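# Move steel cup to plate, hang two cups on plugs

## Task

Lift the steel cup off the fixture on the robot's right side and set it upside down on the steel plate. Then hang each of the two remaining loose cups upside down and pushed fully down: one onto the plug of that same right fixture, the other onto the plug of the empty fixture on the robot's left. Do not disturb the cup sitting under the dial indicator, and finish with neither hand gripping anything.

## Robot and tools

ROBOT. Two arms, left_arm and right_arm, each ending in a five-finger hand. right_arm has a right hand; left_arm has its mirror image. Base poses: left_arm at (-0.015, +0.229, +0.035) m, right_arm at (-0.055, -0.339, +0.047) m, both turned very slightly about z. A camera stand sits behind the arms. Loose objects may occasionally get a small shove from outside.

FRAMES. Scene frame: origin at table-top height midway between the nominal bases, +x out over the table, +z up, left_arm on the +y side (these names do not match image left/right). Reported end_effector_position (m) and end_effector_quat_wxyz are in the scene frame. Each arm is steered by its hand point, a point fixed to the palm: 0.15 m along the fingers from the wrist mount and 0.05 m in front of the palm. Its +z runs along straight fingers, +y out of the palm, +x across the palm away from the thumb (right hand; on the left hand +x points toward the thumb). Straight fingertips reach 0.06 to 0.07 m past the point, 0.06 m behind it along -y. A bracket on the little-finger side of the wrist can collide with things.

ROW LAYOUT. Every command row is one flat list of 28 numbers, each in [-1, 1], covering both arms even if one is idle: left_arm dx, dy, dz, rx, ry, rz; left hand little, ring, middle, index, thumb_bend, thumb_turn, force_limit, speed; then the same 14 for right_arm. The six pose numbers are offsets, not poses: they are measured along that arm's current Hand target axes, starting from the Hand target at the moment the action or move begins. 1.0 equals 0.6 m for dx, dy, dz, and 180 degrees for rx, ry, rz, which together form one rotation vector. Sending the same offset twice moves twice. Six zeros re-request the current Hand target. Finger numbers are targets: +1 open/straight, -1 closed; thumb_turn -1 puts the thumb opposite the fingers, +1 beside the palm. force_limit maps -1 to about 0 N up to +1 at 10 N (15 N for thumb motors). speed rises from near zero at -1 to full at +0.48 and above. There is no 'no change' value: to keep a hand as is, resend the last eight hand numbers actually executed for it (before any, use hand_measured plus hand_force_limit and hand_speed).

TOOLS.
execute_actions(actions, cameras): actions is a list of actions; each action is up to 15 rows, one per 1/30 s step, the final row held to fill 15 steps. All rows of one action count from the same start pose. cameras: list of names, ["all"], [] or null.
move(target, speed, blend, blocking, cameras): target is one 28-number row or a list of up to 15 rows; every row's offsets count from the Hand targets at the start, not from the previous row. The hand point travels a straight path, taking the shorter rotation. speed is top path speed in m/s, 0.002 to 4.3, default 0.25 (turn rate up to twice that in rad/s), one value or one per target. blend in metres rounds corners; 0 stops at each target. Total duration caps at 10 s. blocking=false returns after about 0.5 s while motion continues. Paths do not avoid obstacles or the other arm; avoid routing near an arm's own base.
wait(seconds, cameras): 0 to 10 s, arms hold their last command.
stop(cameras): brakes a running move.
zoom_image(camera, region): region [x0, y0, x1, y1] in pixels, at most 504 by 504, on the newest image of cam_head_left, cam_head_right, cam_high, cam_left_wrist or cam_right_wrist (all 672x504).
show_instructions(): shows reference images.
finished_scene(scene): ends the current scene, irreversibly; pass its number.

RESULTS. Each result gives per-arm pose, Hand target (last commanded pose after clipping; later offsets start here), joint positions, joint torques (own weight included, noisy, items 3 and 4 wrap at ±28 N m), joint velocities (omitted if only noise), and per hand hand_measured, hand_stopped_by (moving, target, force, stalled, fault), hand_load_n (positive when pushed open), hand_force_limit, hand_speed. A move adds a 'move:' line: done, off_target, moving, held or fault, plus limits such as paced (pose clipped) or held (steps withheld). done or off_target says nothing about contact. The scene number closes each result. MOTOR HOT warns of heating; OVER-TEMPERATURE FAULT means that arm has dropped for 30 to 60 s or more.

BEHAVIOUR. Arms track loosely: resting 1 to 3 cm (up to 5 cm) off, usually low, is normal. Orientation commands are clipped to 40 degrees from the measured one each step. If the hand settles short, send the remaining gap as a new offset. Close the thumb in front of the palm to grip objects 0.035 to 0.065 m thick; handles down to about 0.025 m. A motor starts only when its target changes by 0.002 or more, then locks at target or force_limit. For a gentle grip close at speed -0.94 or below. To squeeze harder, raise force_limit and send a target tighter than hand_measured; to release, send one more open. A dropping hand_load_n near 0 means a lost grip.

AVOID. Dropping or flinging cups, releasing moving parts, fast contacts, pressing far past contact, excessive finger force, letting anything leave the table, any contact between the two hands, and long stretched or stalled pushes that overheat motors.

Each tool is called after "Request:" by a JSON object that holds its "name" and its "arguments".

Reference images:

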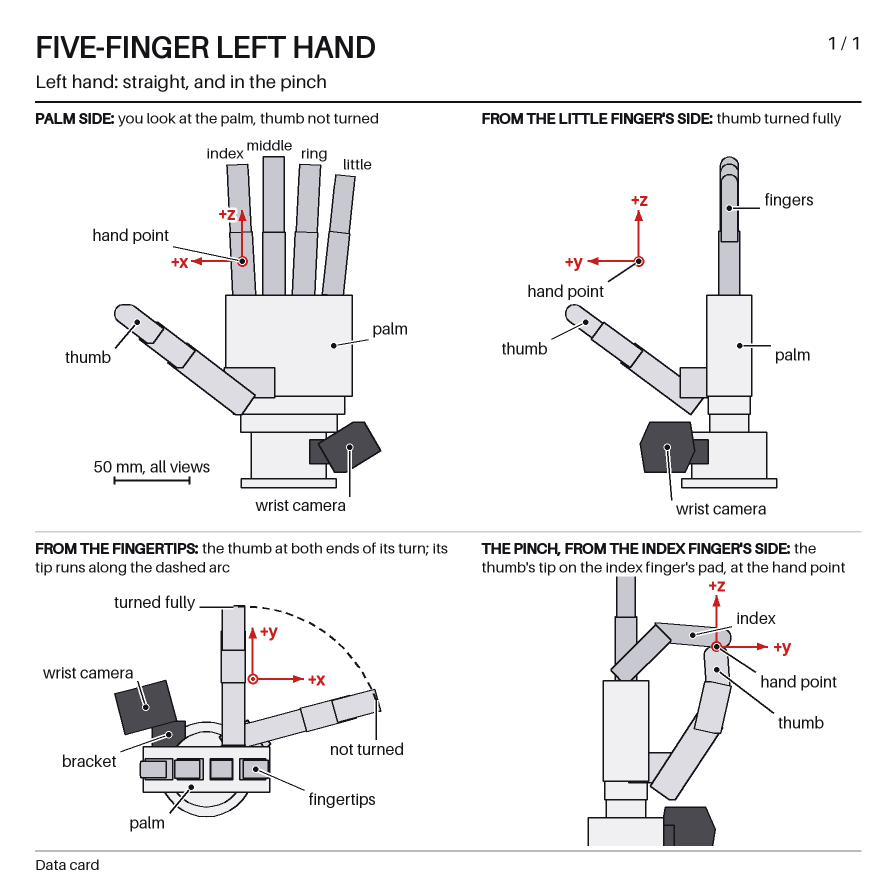

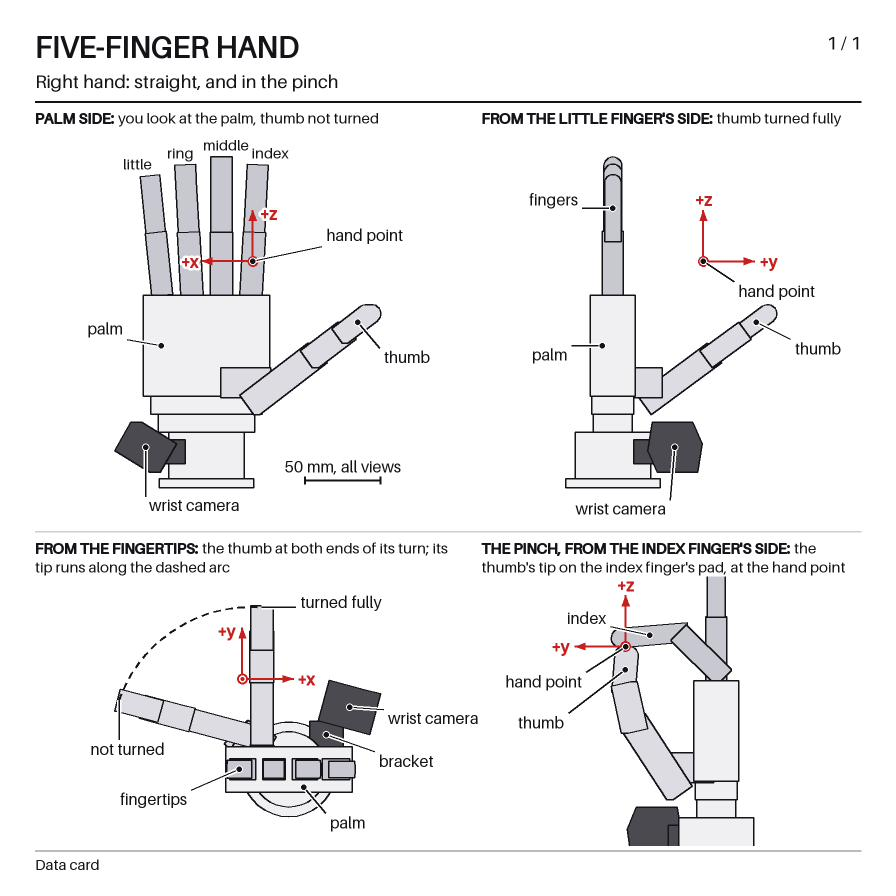

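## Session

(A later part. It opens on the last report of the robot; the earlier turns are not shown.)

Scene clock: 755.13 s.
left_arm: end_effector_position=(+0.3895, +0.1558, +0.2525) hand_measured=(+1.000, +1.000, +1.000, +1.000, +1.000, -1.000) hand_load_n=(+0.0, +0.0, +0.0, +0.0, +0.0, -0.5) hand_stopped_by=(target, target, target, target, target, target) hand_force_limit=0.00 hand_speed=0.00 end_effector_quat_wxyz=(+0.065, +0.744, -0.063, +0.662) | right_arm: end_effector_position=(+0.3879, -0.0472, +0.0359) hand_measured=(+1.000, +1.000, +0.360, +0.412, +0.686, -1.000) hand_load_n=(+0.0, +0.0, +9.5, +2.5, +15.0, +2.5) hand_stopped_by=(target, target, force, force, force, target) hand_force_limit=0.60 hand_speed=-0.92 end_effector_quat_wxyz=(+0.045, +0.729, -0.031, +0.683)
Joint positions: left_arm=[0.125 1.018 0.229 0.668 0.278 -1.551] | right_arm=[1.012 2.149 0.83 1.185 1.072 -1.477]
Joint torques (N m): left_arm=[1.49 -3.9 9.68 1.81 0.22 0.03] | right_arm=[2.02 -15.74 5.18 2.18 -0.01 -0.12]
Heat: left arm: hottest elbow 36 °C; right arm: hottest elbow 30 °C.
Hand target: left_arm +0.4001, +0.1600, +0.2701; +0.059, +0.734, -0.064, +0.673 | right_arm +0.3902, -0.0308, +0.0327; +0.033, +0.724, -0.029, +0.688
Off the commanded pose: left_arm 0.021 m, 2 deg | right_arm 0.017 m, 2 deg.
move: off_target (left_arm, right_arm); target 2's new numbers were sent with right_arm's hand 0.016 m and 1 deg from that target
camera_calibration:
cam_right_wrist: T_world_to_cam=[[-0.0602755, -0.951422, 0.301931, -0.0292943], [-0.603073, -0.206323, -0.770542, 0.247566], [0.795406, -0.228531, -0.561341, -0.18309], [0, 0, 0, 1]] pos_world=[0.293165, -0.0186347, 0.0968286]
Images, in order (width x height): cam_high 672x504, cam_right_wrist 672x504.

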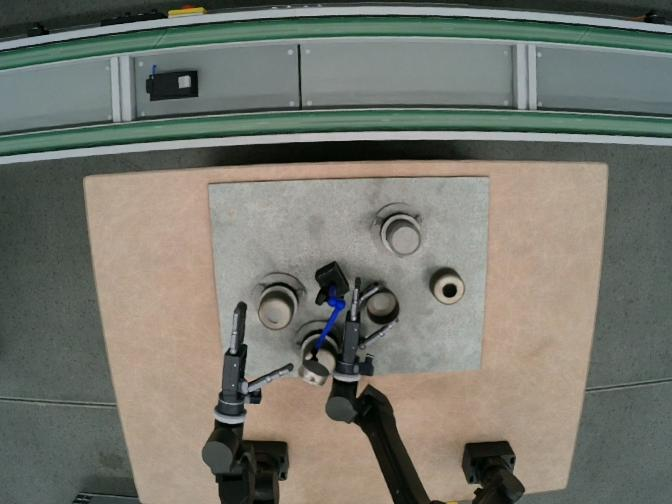

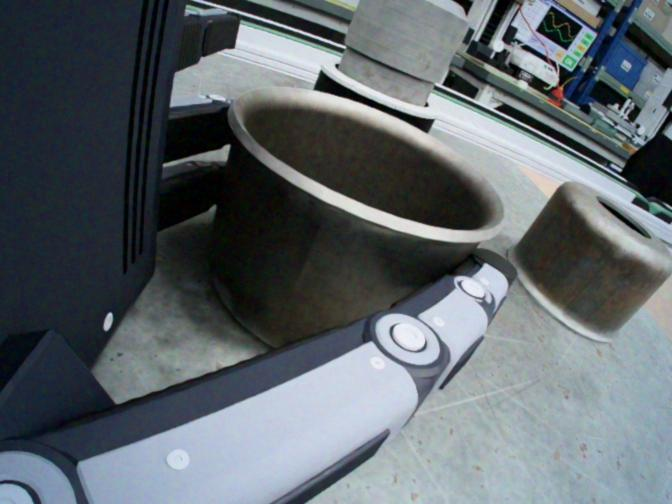

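Request:
{"name": "move", "arguments": {"target": [[0,0,0,0,0,0,1,1,1,1,1,-1,0,0, 0.2617,0.0162,-0.0035,0,0,0,1,1,0,0,0.2,-1,0.6,-0.92],[0,0,0,0,0,0,1,1,1,1,1,-1,0,0, 0.3807,0.1448,0.0603,0,0,0.5,1,1,0,0,0.2,-1,0.6,-0.92],[0,0,0,0,0,0,1,1,1,1,1,-1,0,0, 0.3702,0.1012,0.1743,0.0598,-0.2321,0.9666,1,1,0,0,0.2,-1,0.6,-0.92],[0,0,0,0,0,0,1,1,1,1,1,-1,0,0, 0.3097,0.0525,0.2902,0.0598,-0.2321,0.9666,1,1,0,0,0.2,-1,0.6,-0.92]], "cameras": ["all"], "speed": [0.15,0.35,0.35,0.15]}}

Scene clock: 786.67 s.
left_arm: end_effector_position=(+0.3895, +0.1558, +0.2525) hand_measured=(+1.000, +1.000, +1.000, +1.000, +1.000, -1.000) hand_load_n=(+0.0, +0.0, +0.0, +0.0, +0.0, -0.5) hand_stopped_by=(target, target, target, target, target, target) hand_force_limit=0.00 hand_speed=0.00 end_effector_quat_wxyz=(+0.065, +0.744, -0.063, +0.662) | right_arm: end_effector_position=(+0.5558, -0.0816, +0.1791) hand_measured=(+1.000, +1.000, +0.360, +0.410, +0.686, -1.000) hand_load_n=(+0.0, +0.0, +9.5, +0.0, +13.5, +0.5) hand_stopped_by=(target, target, force, force, force, target) hand_force_limit=0.60 hand_speed=-0.92 end_effector_quat_wxyz=(+0.690, -0.150, +0.698, +0.120)
Joint positions: left_arm=[0.125 1.018 0.229 0.668 0.278 -1.551] | right_arm=[0.321 1.97 0.846 1.105 -0.109 1.528]
Joint torques (N m): left_arm=[1.26 -3.25 9.55 2 0.3 0.03] | right_arm=[0.73 -17.67 8.08 3.19 0.09 0.28]
Heat: left arm: hottest elbow 37 °C; right arm: hottest elbow 30 °C.
Hand target: left_arm +0.4001, +0.1600, +0.2701; +0.059, +0.734, -0.064, +0.673 | right_arm +0.5703, -0.0771, +0.2096; +0.718, -0.139, +0.670, +0.130
Off the commanded pose: left_arm 0.021 m, 2 deg | right_arm 0.034 m, 5 deg.
move: off_target (left_arm, right_arm)
camera_calibration:
cam_left_wrist: T_world_to_cam=[[0.228192, 0.928503, 0.292935, -0.304351], [-0.473482, -0.157068, 0.866686, -0.0111883], [0.850731, -0.33647, 0.403788, -0.263685], [0, 0, 0, 1]] pos_world=[0.288478, 0.192111, 0.205325]
cam_right_wrist: T_world_to_cam=[[-0.338241, 0.88495, -0.320088, 0.320543], [-0.580965, 0.0712169, 0.810807, 0.179245], [0.740319, 0.460208, 0.490037, -0.345668], [0, 0, 0, 1]] pos_world=[0.46846, -0.137351, 0.126659]

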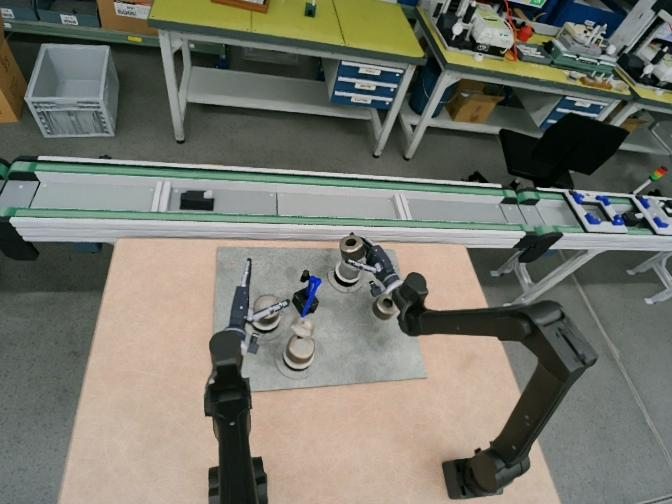

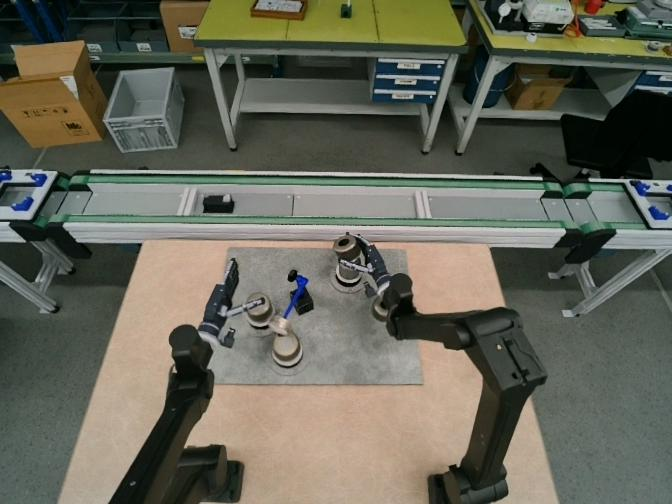

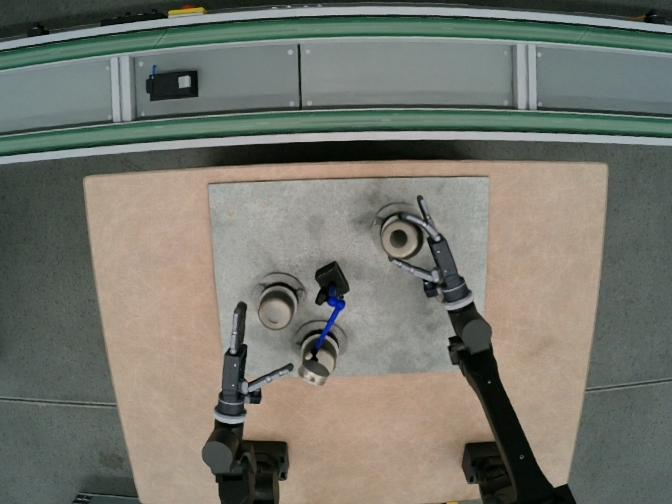

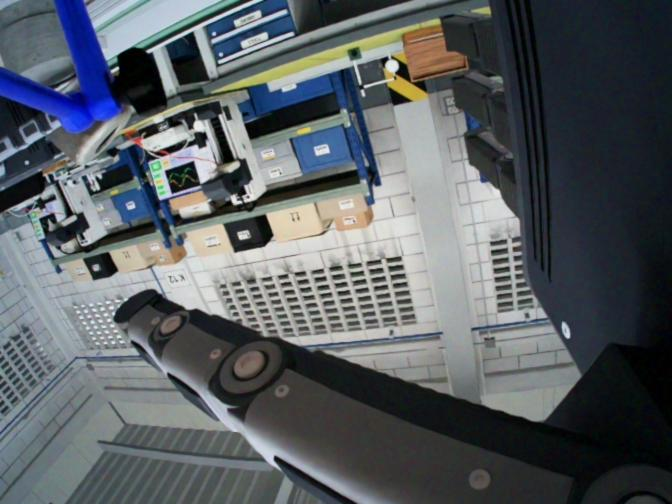

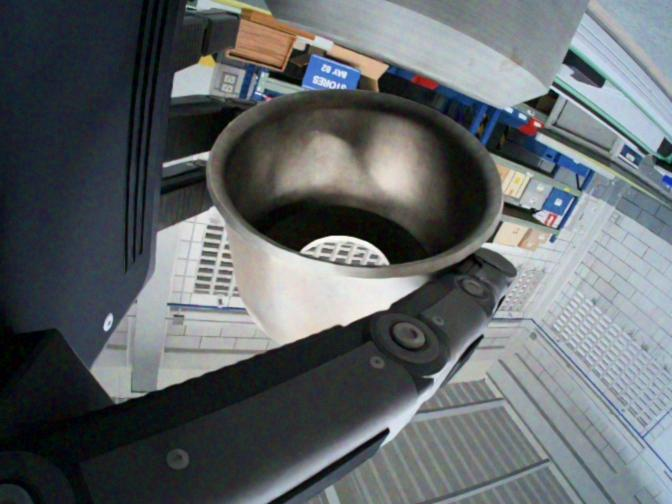

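Request:
{"name": "zoom_image", "arguments": {"camera": "cam_right_wrist", "region": [180, 0, 640, 300]}}

Scaled by 1.096 from the camera's 672x504 image, which has a finer 960x720 frame.

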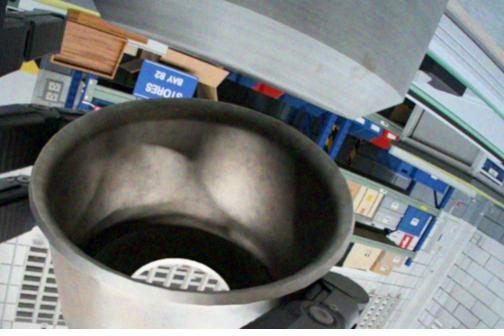

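Request:
{"name": "move", "arguments": {"target": [[0,0,0,0,0,0,1,1,1,1,1,-1,0,0, 0,0,0,0,-0.06,0.005,1,1,0,-0.1,0.2,-1,0.6,-0.92]], "cameras": ["cam_right_wrist","cam_high","cam_head_right"], "speed": 0.1}}

Scene clock: 806.80 s.
left_arm: end_effector_position=(+0.3895, +0.1558, +0.2525) hand_measured=(+1.000, +1.000, +1.000, +1.000, +1.000, -1.000) hand_load_n=(+0.0, +0.0, +0.0, +0.0, +0.0, +0.0) hand_stopped_by=(target, target, target, target, target, target) hand_force_limit=0.00 hand_speed=0.00 end_effector_quat_wxyz=(+0.065, +0.744, -0.063, +0.662) | right_arm: end_effector_position=(+0.5612, -0.0813, +0.1854) hand_measured=(+1.000, +1.000, +0.360, +0.390, +0.686, -1.000) hand_load_n=(+0.5, +0.0, +5.0, +9.0, +16.0, -3.0) hand_stopped_by=(target, target, force, force, force, target) hand_force_limit=0.60 hand_speed=-0.92 end_effector_quat_wxyz=(+0.754, -0.131, +0.629, +0.137)
Joint positions: left_arm=[0.125 1.018 0.229 0.668 0.278 -1.551] | right_arm=[0.321 2.112 0.906 1.381 -0.108 1.564]
Joint torques (N m): left_arm=[0.79 -4.07 9.72 1.96 0.31 0.06] | right_arm=[0.97 -18.55 7.28 3.3 0.16 0.27]
Heat: left arm: hottest elbow 37 °C; right arm: hottest elbow 32 °C.
Hand target: left_arm +0.4001, +0.1600, +0.2701; +0.059, +0.734, -0.064, +0.673 | right_arm +0.5703, -0.0771, +0.2097; +0.777, -0.121, +0.600, +0.148
Off the commanded pose: left_arm 0.021 m, 2 deg | right_arm 0.026 m, 5 deg.
move: off_target (left_arm, right_arm)
camera_calibration:
cam_right_wrist: T_world_to_cam=[[-0.28642, 0.910716, -0.297589, 0.292983], [-0.712278, 0.00533629, 0.701877, 0.265743], [0.640799, 0.412998, 0.647155, -0.329988], [0, 0, 0, 1]] pos_world=[0.484655, -0.131958, 0.114223]
Images, in order (width x height): cam_head_right 672x504, cam_high 672x504, cam_right_wrist 672x504.

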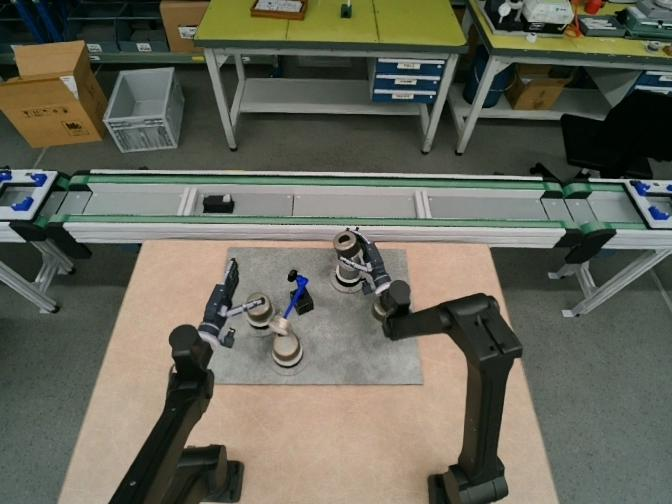

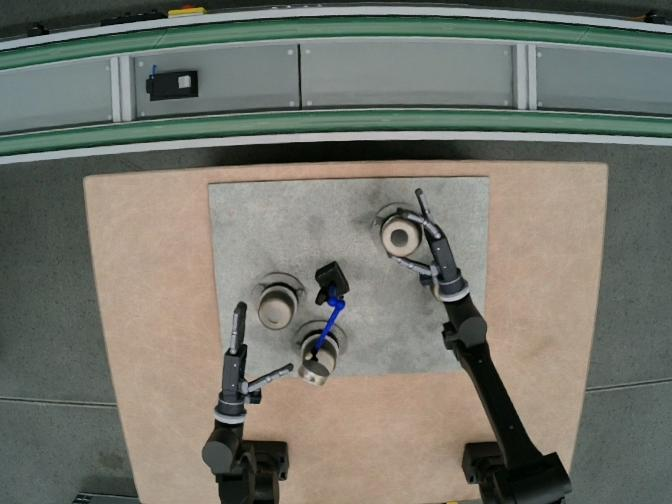

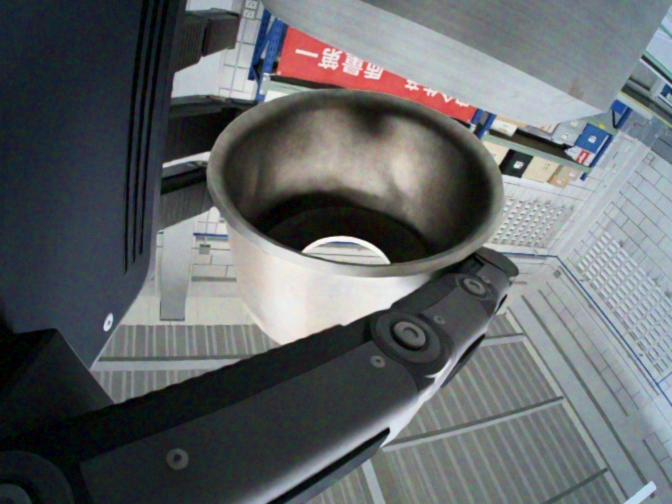

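Request:
{"name": "move", "arguments": {"target": [[0,0,0,0,0,0,1,1,1,1,1,-1,0,0, 0.0220,0.0030,-0.0127,0,-0.030,0.0905,1,1,0,-0.1,0.2,-1,0.6,-0.92]], "cameras": ["cam_right_wrist","cam_high","cam_head_right","cam_head_left"], "speed": 0.1}}

Request:
{"name": "zoom_image", "arguments": {"camera": "cam_head_right", "region": [300, 210, 420, 320]}}

Request:
{"name": "zoom_image", "arguments": {"camera": "cam_head_left", "region": [300, 210, 420, 320]}}

Scene clock: 829.60 s.
left_arm: end_effector_position=(+0.3895, +0.1558, +0.2525) hand_measured=(+1.000, +1.000, +1.000, +1.000, +1.000, -1.000) hand_load_n=(+0.0, +0.0, +0.0, +0.0, +0.0, +0.0) hand_stopped_by=(target, target, target, target, target, target) hand_force_limit=0.00 hand_speed=0.00 end_effector_quat_wxyz=(+0.065, +0.744, -0.063, +0.662) | right_arm: end_effector_position=(+0.5659, -0.0892, +0.2021) hand_measured=(+1.000, +1.000, +0.360, +0.390, +0.686, -1.000) hand_load_n=(+0.0, +0.0, +5.0, +8.5, +16.0, -2.5) hand_stopped_by=(target, target, force, force, force, target) hand_force_limit=0.60 hand_speed=-0.92 end_effector_quat_wxyz=(+0.769, -0.032, +0.592, +0.240)
Joint positions: left_arm=[0.125 1.018 0.229 0.668 0.278 -1.551] | right_arm=[0.336 2.211 0.972 1.542 -0.061 1.839]
Joint torques (N m): left_arm=[1.55 -4.13 9.83 1.99 0.3 0.06] | right_arm=[2.37 -16.32 6.12 2.85 -0.01 0.34]
Heat: left arm: hottest elbow 37 °C; right arm: hottest elbow 31 °C.
Hand target: left_arm +0.4001, +0.1600, +0.2701; +0.059, +0.734, -0.064, +0.673 | right_arm +0.5658, -0.0769, +0.1949; +0.775, -0.028, +0.574, +0.262
Off the commanded pose: left_arm 0.021 m, 2 deg | right_arm 0.014 m, 3 deg.
joint sent to its limit (right arm) — joint 4 (wrist pitch), upper limit. The joint targets still meet the commanded pose.
move: off_target (left_arm, right_arm)
camera_calibration:
cam_right_wrist: T_world_to_cam=[[-0.316178, 0.948305, -0.0273546, 0.272084], [-0.723494, -0.222371, 0.653535, 0.253191], [0.613668, 0.226424, 0.756402, -0.363858], [0, 0, 0, 1]] pos_world=[0.492497, -0.11933, 0.117197]
Images, in order (width x height): cam_head_left 672x504, cam_head_right 672x504, cam_high 672x504, cam_right_wrist 672x504.

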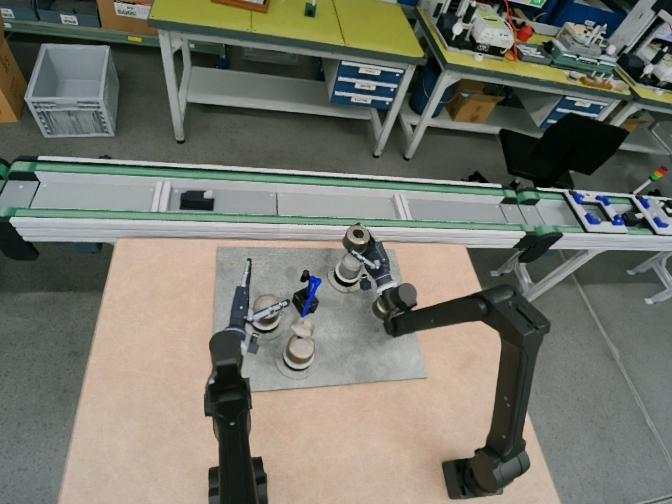

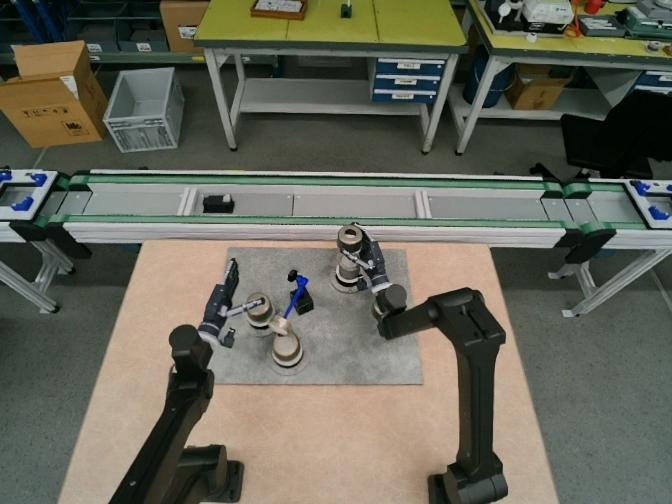

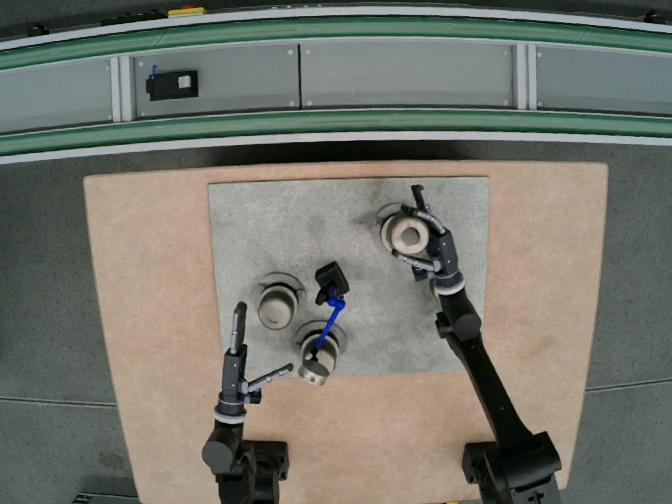

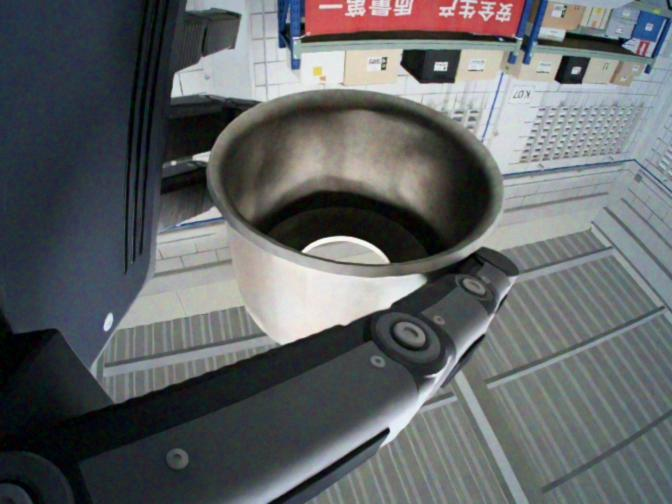

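Scaled by 4.200 from the camera's 672x504 image, which has a finer 960x720 frame.

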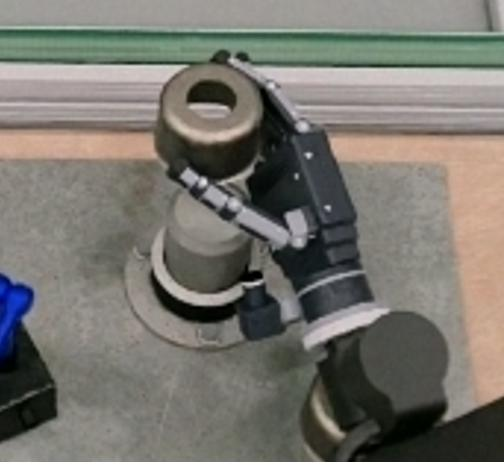

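Scaled by 4.200 from the camera's 672x504 image, which has a finer 960x720 frame.

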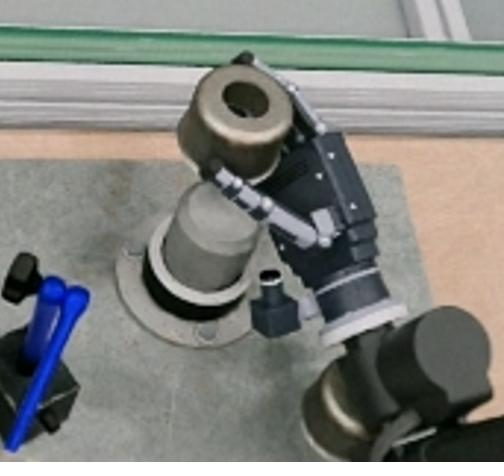

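Request:
{"name": "zoom_image", "arguments": {"camera": "cam_head_right", "region": [325, 215, 375, 295]}}

Request:
{"name": "zoom_image", "arguments": {"camera": "cam_head_left", "region": [320, 215, 380, 295]}}

Request:
{"name": "zoom_image", "arguments": {"camera": "cam_high", "region": [360, 190, 450, 270]}}

Scaled by 6.300 from the camera's 672x504 image, which has a finer 960x720 frame.

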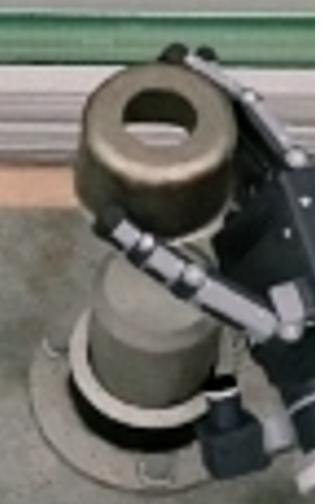

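Scaled by 6.300 from the camera's 672x504 image, which has a finer 960x720 frame.

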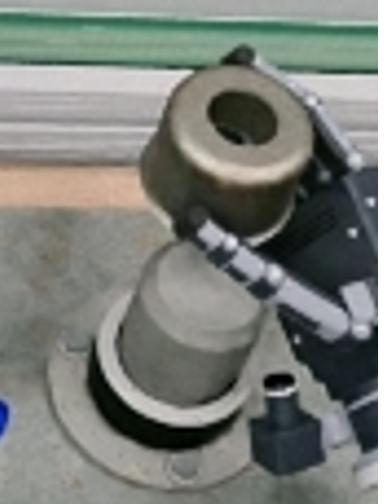

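Scaled by 5.600 from the camera's 672x504 image, which has a finer 960x720 frame.

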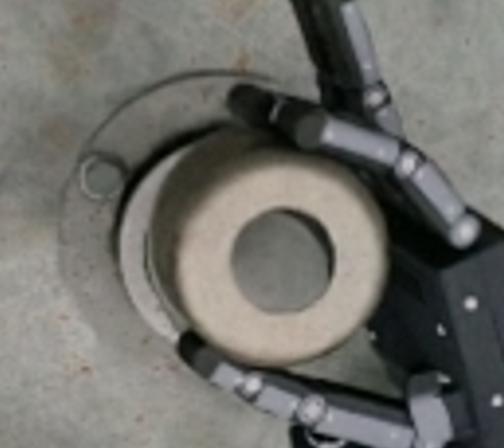

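Request:
{"name": "move", "arguments": {"target": [[0,0,0,0,0,0,1,1,1,1,1,-1,0,0, 0.0495,-0.0052,-0.0408,0,0,0,1,1,0,-0.1,0.2,-1,0.6,-0.92]], "cameras": ["cam_right_wrist","cam_high","cam_head_right","cam_head_left"], "speed": 0.08}}

Request:
{"name": "zoom_image", "arguments": {"camera": "cam_head_right", "region": [320, 225, 380, 305]}}

Request:
{"name": "zoom_image", "arguments": {"camera": "cam_high", "region": [360, 190, 450, 270]}}

Scene clock: 855.77 s.
left_arm: end_effector_position=(+0.3895, +0.1558, +0.2525) hand_measured=(+1.000, +1.000, +1.000, +1.000, +1.000, -1.000) hand_load_n=(+0.0, +0.0, +0.0, +0.0, +0.0, +0.0) hand_stopped_by=(target, target, target, target, target, target) hand_force_limit=0.00 hand_speed=0.00 end_effector_quat_wxyz=(+0.065, +0.744, -0.063, +0.662) | right_arm: end_effector_position=(+0.5650, -0.0895, +0.2024) hand_measured=(+1.000, +1.000, +0.360, +0.390, +0.686, -1.000) hand_load_n=(+0.0, +0.0, +5.0, +9.0, +16.0, -2.5) hand_stopped_by=(target, target, force, force, force, target) hand_force_limit=0.60 hand_speed=-0.92 end_effector_quat_wxyz=(+0.770, -0.032, +0.590, +0.240)
Joint positions: left_arm=[0.125 1.018 0.229 0.668 0.278 -1.551] | right_arm=[0.336 2.213 0.971 1.549 -0.061 1.839]
Joint torques (N m): left_arm=[1.32 -3.84 9.66 1.91 0.29 0.06] | right_arm=[2.73 -14.1 2.47 2.63 -0.23 0.23]
Heat: left arm: hottest elbow 37 °C; right arm: hottest elbow 31 °C.
Hand target: left_arm +0.4001, +0.1600, +0.2701; +0.059, +0.734, -0.064, +0.673 | right_arm +0.5517, -0.0769, +0.1591; +0.775, -0.028, +0.574, +0.262
Off the commanded pose: left_arm 0.021 m, 2 deg | right_arm 0.047 m, 3 deg.
joint sent to its limit (right arm) — joint 4 (wrist pitch), upper limit. The joint targets are off in orientation, not in position.
move: off_target (left_arm, right_arm)
camera_calibration:
cam_right_wrist: T_world_to_cam=[[-0.316153, 0.948321, -0.0271146, 0.27195], [-0.725965, -0.223426, 0.650427, 0.254196], [0.610755, 0.225319, 0.759085, -0.362475], [0, 0, 0, 1]] pos_world=[0.491899, -0.119429, 0.117188]
Images, in order (width x height): cam_head_left 672x504, cam_head_right 672x504, cam_high 672x504, cam_right_wrist 672x504.

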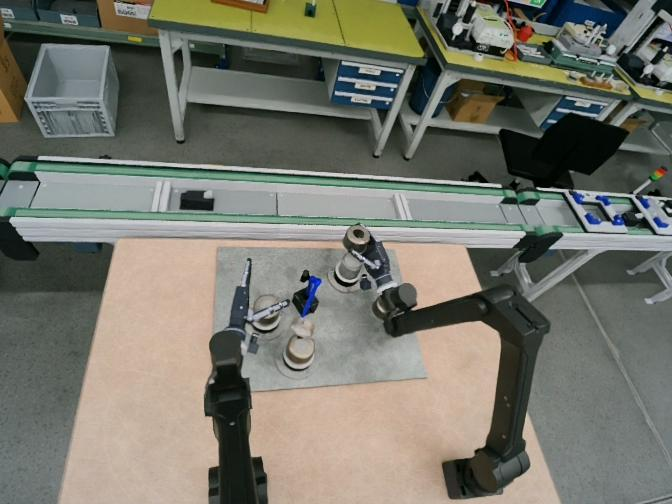

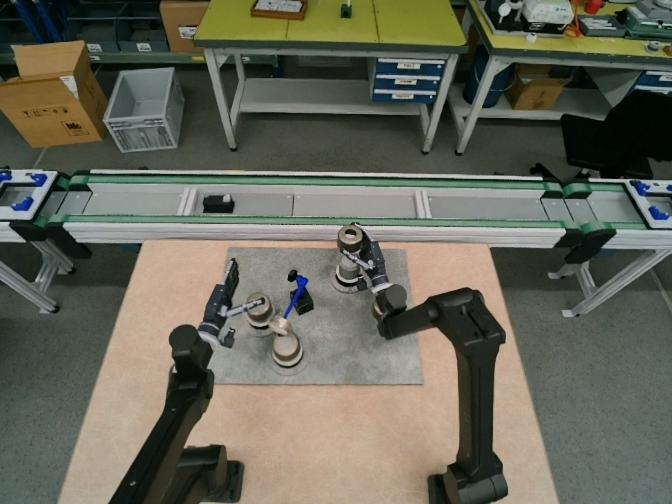

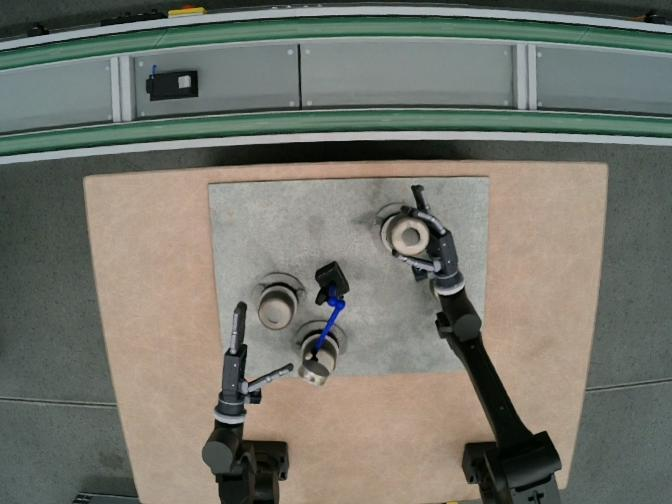

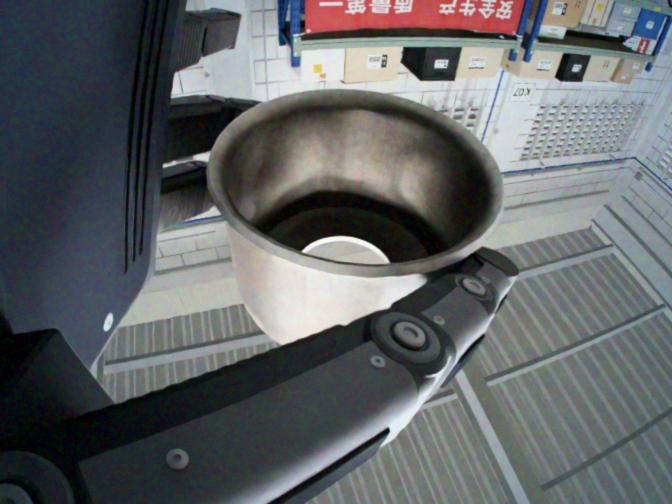

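Scaled by 6.300 from the camera's 672x504 image, which has a finer 960x720 frame.

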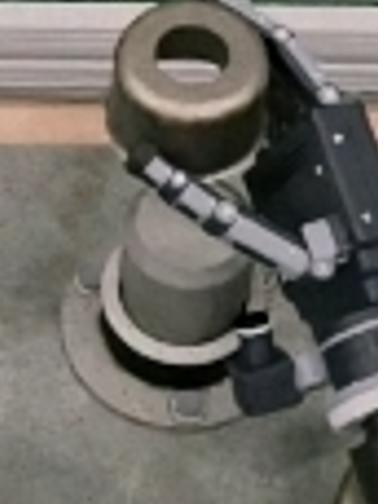

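Scaled by 5.600 from the camera's 672x504 image, which has a finer 960x720 frame.

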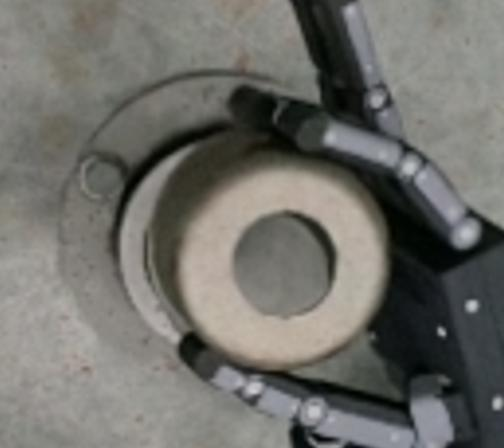

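Request:
{"name": "move", "arguments": {"target": [[0,0,0,0,0,0,1,1,1,1,1,-1,0,0, -0.1790,0.0088,0.0613,0,0,0,1,1,0,-0.1,0.2,-1,0.6,-0.92],[0,0,0,0,0,0,1,1,1,1,1,-1,0,0, -0.2337,0.0428,-0.0612,0,0,-0.5,1,1,0,-0.1,0.2,-1,0.6,-0.92],[0,0,0,0,0,0,1,1,1,1,1,-1,0,0, -0.1838,0.1312,-0.1427,0.1437,-0.2266,0.8439,1,1,0,-0.1,0.2,-1,0.6,-0.92],[0,0,0,0,0,0,1,1,1,1,1,-1,0,0, 0.0183,0.1615,-0.2203,0.1437,-0.2266,0.8439,1,1,0,-0.1,0.2,-1,0.6,-0.92]], "cameras": ["cam_right_wrist","cam_high","cam_head_right"], "speed": [0.15,0.35,0.35,0.2]}}

Scene clock: 883.03 s.
left_arm: end_effector_position=(+0.3895, +0.1558, +0.2525) hand_measured=(+1.000, +1.000, +1.000, +1.000, +1.000, -1.000) hand_load_n=(+0.0, +0.0, +0.0, +0.0, +0.0, -0.5) hand_stopped_by=(target, target, target, target, target, target) hand_force_limit=0.00 hand_speed=0.00 end_effector_quat_wxyz=(+0.065, +0.744, -0.063, +0.662) | right_arm: end_effector_position=(+0.3866, -0.0503, +0.1130) hand_measured=(+1.000, +1.000, +0.360, +0.392, +0.686, -1.000) hand_load_n=(+0.0, +0.0, +5.0, +10.0, +16.0, +0.5) hand_stopped_by=(target, target, force, force, force, target) hand_force_limit=0.60 hand_speed=-0.92 end_effector_quat_wxyz=(+0.058, +0.736, -0.009, +0.675)
Joint positions: left_arm=[0.125 1.018 0.229 0.668 0.278 -1.551] | right_arm=[1.009 1.909 0.787 0.952 1.056 -1.495]
Joint torques (N m): left_arm=[1.32 -4.54 9.54 1.96 0.3 0.06] | right_arm=[0.91 -16.85 7.32 2.5 0.33 -0.19]
Heat: left arm: hottest elbow 38 °C; right arm: hottest elbow 30 °C.
Hand target: left_arm +0.4001, +0.1600, +0.2701; +0.059, +0.734, -0.064, +0.673 | right_arm +0.3958, -0.0347, +0.1293; +0.041, +0.723, -0.025, +0.689
Off the commanded pose: left_arm 0.021 m, 2 deg | right_arm 0.024 m, 3 deg.
move: off_target (left_arm, right_arm)
camera_calibration:
cam_right_wrist: T_world_to_cam=[[-0.0387011, -0.937156, 0.346757, -0.0682941], [-0.618319, -0.250144, -0.745057, 0.306358], [0.784973, -0.243241, -0.569781, -0.135259], [0, 0, 0, 1]] pos_world=[0.292959, -0.0202694, 0.174867]
Images, in order (width x height): cam_head_right 672x504, cam_high 672x504, cam_right_wrist 672x504.

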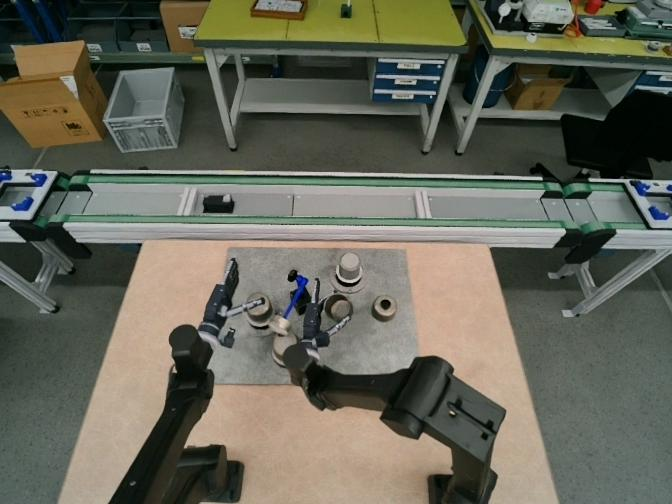

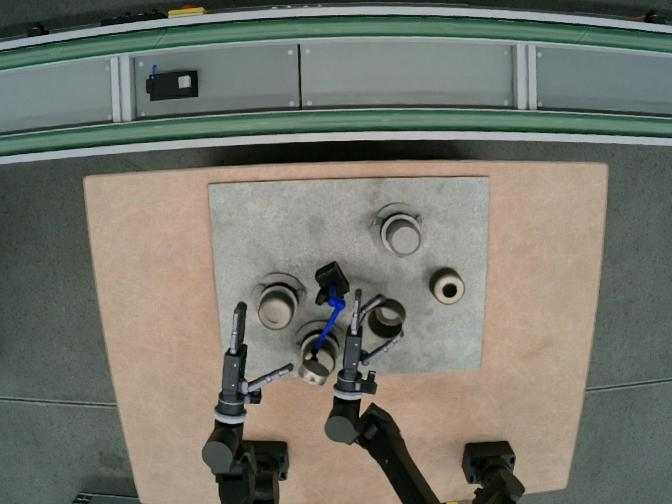

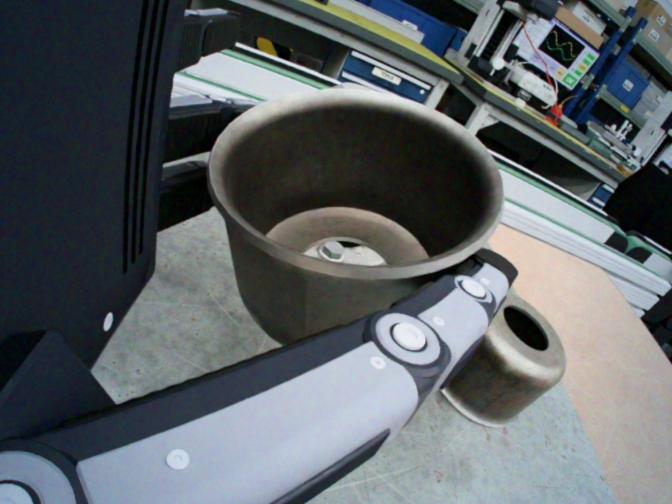

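Request:
{"name": "move", "arguments": {"target": [[0,0,0,0,0,0,1,1,1,1,1,-1,0,0, -0.0998,-0.0025,0.0047,0,0,0,1,1,0,-0.1,0.2,-1,0.6,-0.92]], "cameras": ["cam_right_wrist"], "speed": 0.08}}

Request:
{"name": "move", "arguments": {"target": [[0,0,0,0,0,0,1,1,1,1,1,-1,0,0, -0.02,0,0,0,0,0,1,1,0,-0.1,0.2,-1,0.6,-0.92]], "cameras": ["cam_right_wrist"], "speed": 0.04}}

Scene clock: 889.47 s.
left_arm: end_effector_position=(+0.3895, +0.1558, +0.2525) hand_measured=(+1.000, +1.000, +1.000, +1.000, +1.000, -1.000) hand_load_n=(+0.0, +0.0, -0.5, +0.0, +0.0, +0.0) hand_stopped_by=(target, target, target, target, target, target) hand_force_limit=0.00 hand_speed=0.00 end_effector_quat_wxyz=(+0.065, +0.744, -0.063, +0.662) | right_arm: end_effector_position=(+0.3881, -0.0482, +0.0606) hand_measured=(+1.000, +1.000, +0.360, +0.392, +0.686, -1.000) hand_load_n=(+0.0, +0.0, +5.0, +10.0, +16.0, +0.5) hand_stopped_by=(target, target, force, force, force, target) hand_force_limit=0.60 hand_speed=-0.92 end_effector_quat_wxyz=(+0.054, +0.734, -0.014, +0.677)
Joint positions: left_arm=[0.125 1.018 0.229 0.668 0.278 -1.551] | right_arm=[1.009 2.069 0.808 1.104 1.057 -1.495]
Joint torques (N m): left_arm=[0.67 -3.96 9.8 1.89 0.29 0.04] | right_arm=[0.85 -17.08 5.91 2.55 0.32 -0.19]
Heat: left arm: hottest elbow 38 °C; right arm: hottest elbow 30 °C.
Hand target: left_arm +0.4001, +0.1600, +0.2701; +0.059, +0.734, -0.064, +0.673 | right_arm +0.3958, -0.0348, +0.0694; +0.041, +0.723, -0.025, +0.689
Off the commanded pose: left_arm 0.021 m, 2 deg | right_arm 0.018 m, 3 deg.
move: off_target (left_arm, right_arm)
camera_calibration:
cam_right_wrist: T_world_to_cam=[[-0.0417568, -0.941085, 0.335583, -0.0464407], [-0.612305, -0.241308, -0.752896, 0.267333], [0.789518, -0.236918, -0.566155, -0.167456], [0, 0, 0, 1]] pos_world=[0.29396, -0.0188683, 0.122053]
Images, in order (width x height): cam_right_wrist 672x504.

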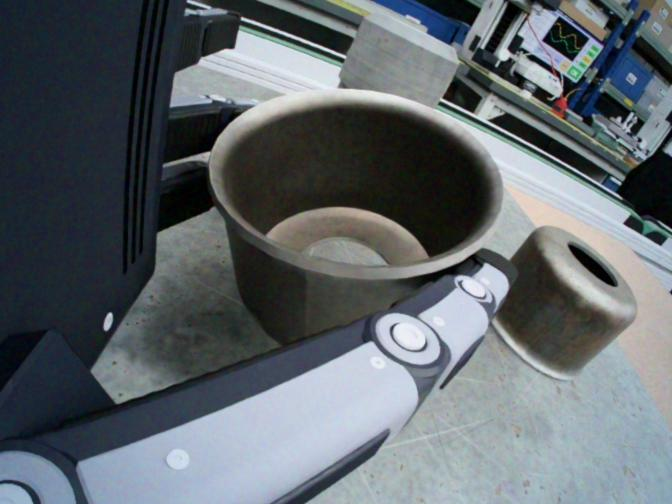

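Scene clock: 890.33 s.
left_arm: end_effector_position=(+0.3895, +0.1558, +0.2525) hand_measured=(+1.000, +1.000, +1.000, +1.000, +1.000, -1.000) hand_load_n=(+0.0, +0.0, +0.0, +0.0, +0.0, -0.5) hand_stopped_by=(target, target, target, target, target, target) hand_force_limit=0.00 hand_speed=0.00 end_effector_quat_wxyz=(+0.065, +0.744, -0.063, +0.662) | right_arm: end_effector_position=(+0.3885, -0.0476, +0.0510) hand_measured=(+1.000, +1.000, +0.360, +0.392, +0.686, -1.000) hand_load_n=(+0.0, +0.0, +5.0, +10.0, +16.0, +0.5) hand_stopped_by=(target, target, force, force, force, target) hand_force_limit=0.60 hand_speed=-0.92 end_effector_quat_wxyz=(+0.052, +0.733, -0.015, +0.678)
Joint positions: left_arm=[0.125 1.018 0.229 0.668 0.278 -1.551] | right_arm=[1.009 2.099 0.815 1.133 1.057 -1.495]
Joint torques (N m): left_arm=[0.97 -4.84 9.72 2.02 0.32 0.07] | right_arm=[1.03 -16.91 5.6 2.58 0.33 -0.19]
Heat: left arm: hottest elbow 38 °C; right arm: hottest elbow 30 °C.
Hand target: left_arm +0.4001, +0.1600, +0.2701; +0.059, +0.734, -0.064, +0.673 | right_arm +0.3952, -0.0350, +0.0574; +0.041, +0.723, -0.025, +0.689
Off the commanded pose: left_arm 0.021 m, 2 deg | right_arm 0.016 m, 2 deg.
move: off_target (left_arm, right_arm)
camera_calibration:
cam_right_wrist: T_world_to_cam=[[-0.0426871, -0.94245, 0.331612, -0.0421986], [-0.610184, -0.238227, -0.755595, 0.259958], [0.791109, -0.234598, -0.564898, -0.173603], [0, 0, 0, 1]] pos_world=[0.29416, -0.0185681, 0.112348]
Images, in order (width x height): cam_right_wrist 672x504.

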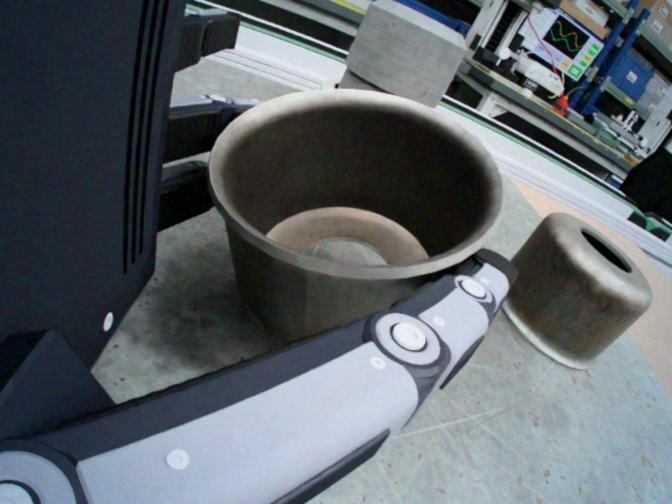

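Request:
{"name": "move", "arguments": {"target": [[0,0,0,0,0,0,1,1,1,1,1,-1,0,0, -0.02,0,0,0,0,0,1,1,0,-0.1,0.2,-1,0.6,-0.92]], "cameras": [], "speed": 0.04}}

Request:
{"name": "move", "arguments": {"target": [[0,0,0,0,0,0,1,1,1,1,1,-1,0,0, -0.015,0,0,0,0,0,1,1,0,-0.1,0.2,-1,0.6,-0.92]], "cameras": ["cam_right_wrist"], "speed": 0.04}}

Scene clock: 893.30 s.
left_arm: end_effector_position=(+0.3895, +0.1558, +0.2525) hand_measured=(+1.000, +1.000, +1.000, +1.000, +1.000, -1.000) hand_load_n=(+0.0, +0.0, +0.0, +0.0, +0.0, +0.0) hand_stopped_by=(target, target, target, target, target, target) hand_force_limit=0.00 hand_speed=0.00 end_effector_quat_wxyz=(+0.065, +0.744, -0.063, +0.662) | right_arm: end_effector_position=(+0.3889, -0.0476, +0.0454) hand_measured=(+1.000, +1.000, +0.360, +0.392, +0.686, -1.000) hand_load_n=(+0.0, +0.0, +4.5, +8.5, +16.5, -1.0) hand_stopped_by=(target, target, force, force, force, target) hand_force_limit=0.60 hand_speed=-0.92 end_effector_quat_wxyz=(+0.050, +0.730, -0.021, +0.682)
Joint positions: left_arm=[0.125 1.018 0.229 0.668 0.278 -1.551] | right_arm=[1.009 2.123 0.822 1.166 1.063 -1.497]
Joint torques (N m): left_arm=[1.55 -3.37 9.81 1.98 0.24 0.06] | right_arm=[1.03 -15.97 5.41 2.36 0.13 -0.15]
Heat: left arm: hottest elbow 38 °C; right arm: hottest elbow 30 °C.
Hand target: left_arm +0.4001, +0.1600, +0.2701; +0.059, +0.734, -0.064, +0.673 | right_arm +0.3946, -0.0353, +0.0454; +0.041, +0.723, -0.025, +0.689
Off the commanded pose: left_arm 0.021 m, 2 deg | right_arm 0.014 m, 2 deg.
move: off_target (left_arm, right_arm)
No camera images: "cameras" was empty.

Scene clock: 894.10 s.
left_arm: end_effector_position=(+0.3895, +0.1558, +0.2525) hand_measured=(+1.000, +1.000, +1.000, +1.000, +1.000, -1.000) hand_load_n=(+0.0, +0.0, +0.0, +0.0, +0.0, +0.0) hand_stopped_by=(target, target, target, target, target, target) hand_force_limit=0.00 hand_speed=0.00 end_effector_quat_wxyz=(+0.065, +0.744, -0.063, +0.662) | right_arm: end_effector_position=(+0.3894, -0.0486, +0.0436) hand_measured=(+1.000, +1.000, +0.360, +0.392, +0.686, -1.000) hand_load_n=(+0.0, +0.0, +5.5, +5.5, +15.0, -1.5) hand_stopped_by=(target, target, force, force, force, target) hand_force_limit=0.60 hand_speed=-0.92 end_effector_quat_wxyz=(+0.054, +0.726, -0.023, +0.685)
Joint positions: left_arm=[0.125 1.018 0.229 0.668 0.278 -1.551] | right_arm=[1.009 2.139 0.828 1.193 1.071 -1.514]
Joint torques (N m): left_arm=[1.49 -3.96 9.68 1.89 0.28 0.07] | right_arm=[1.14 -15.27 5.26 2.13 -0.16 -0.05]
Heat: left arm: hottest elbow 38 °C; right arm: hottest elbow 30 °C.
Hand target: left_arm +0.4001, +0.1600, +0.2701; +0.059, +0.734, -0.064, +0.673 | right_arm +0.3942, -0.0357, +0.0364; +0.042, +0.723, -0.025, +0.689
Off the commanded pose: left_arm 0.021 m, 2 deg | right_arm 0.016 m, 2 deg.
move: off_target (left_arm, right_arm)
camera_calibration:
cam_right_wrist: T_world_to_cam=[[-0.0618864, -0.943947, 0.324243, -0.0328717], [-0.599266, -0.224648, -0.768383, 0.251598], [0.798154, -0.24186, -0.551773, -0.182454], [0, 0, 0, 1]] pos_world=[0.294366, -0.0186365, 0.103309]
Images, in order (width x height): cam_right_wrist 672x504.

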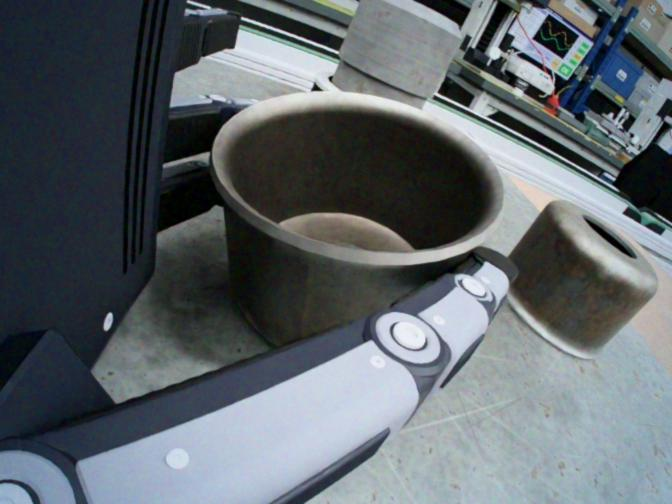

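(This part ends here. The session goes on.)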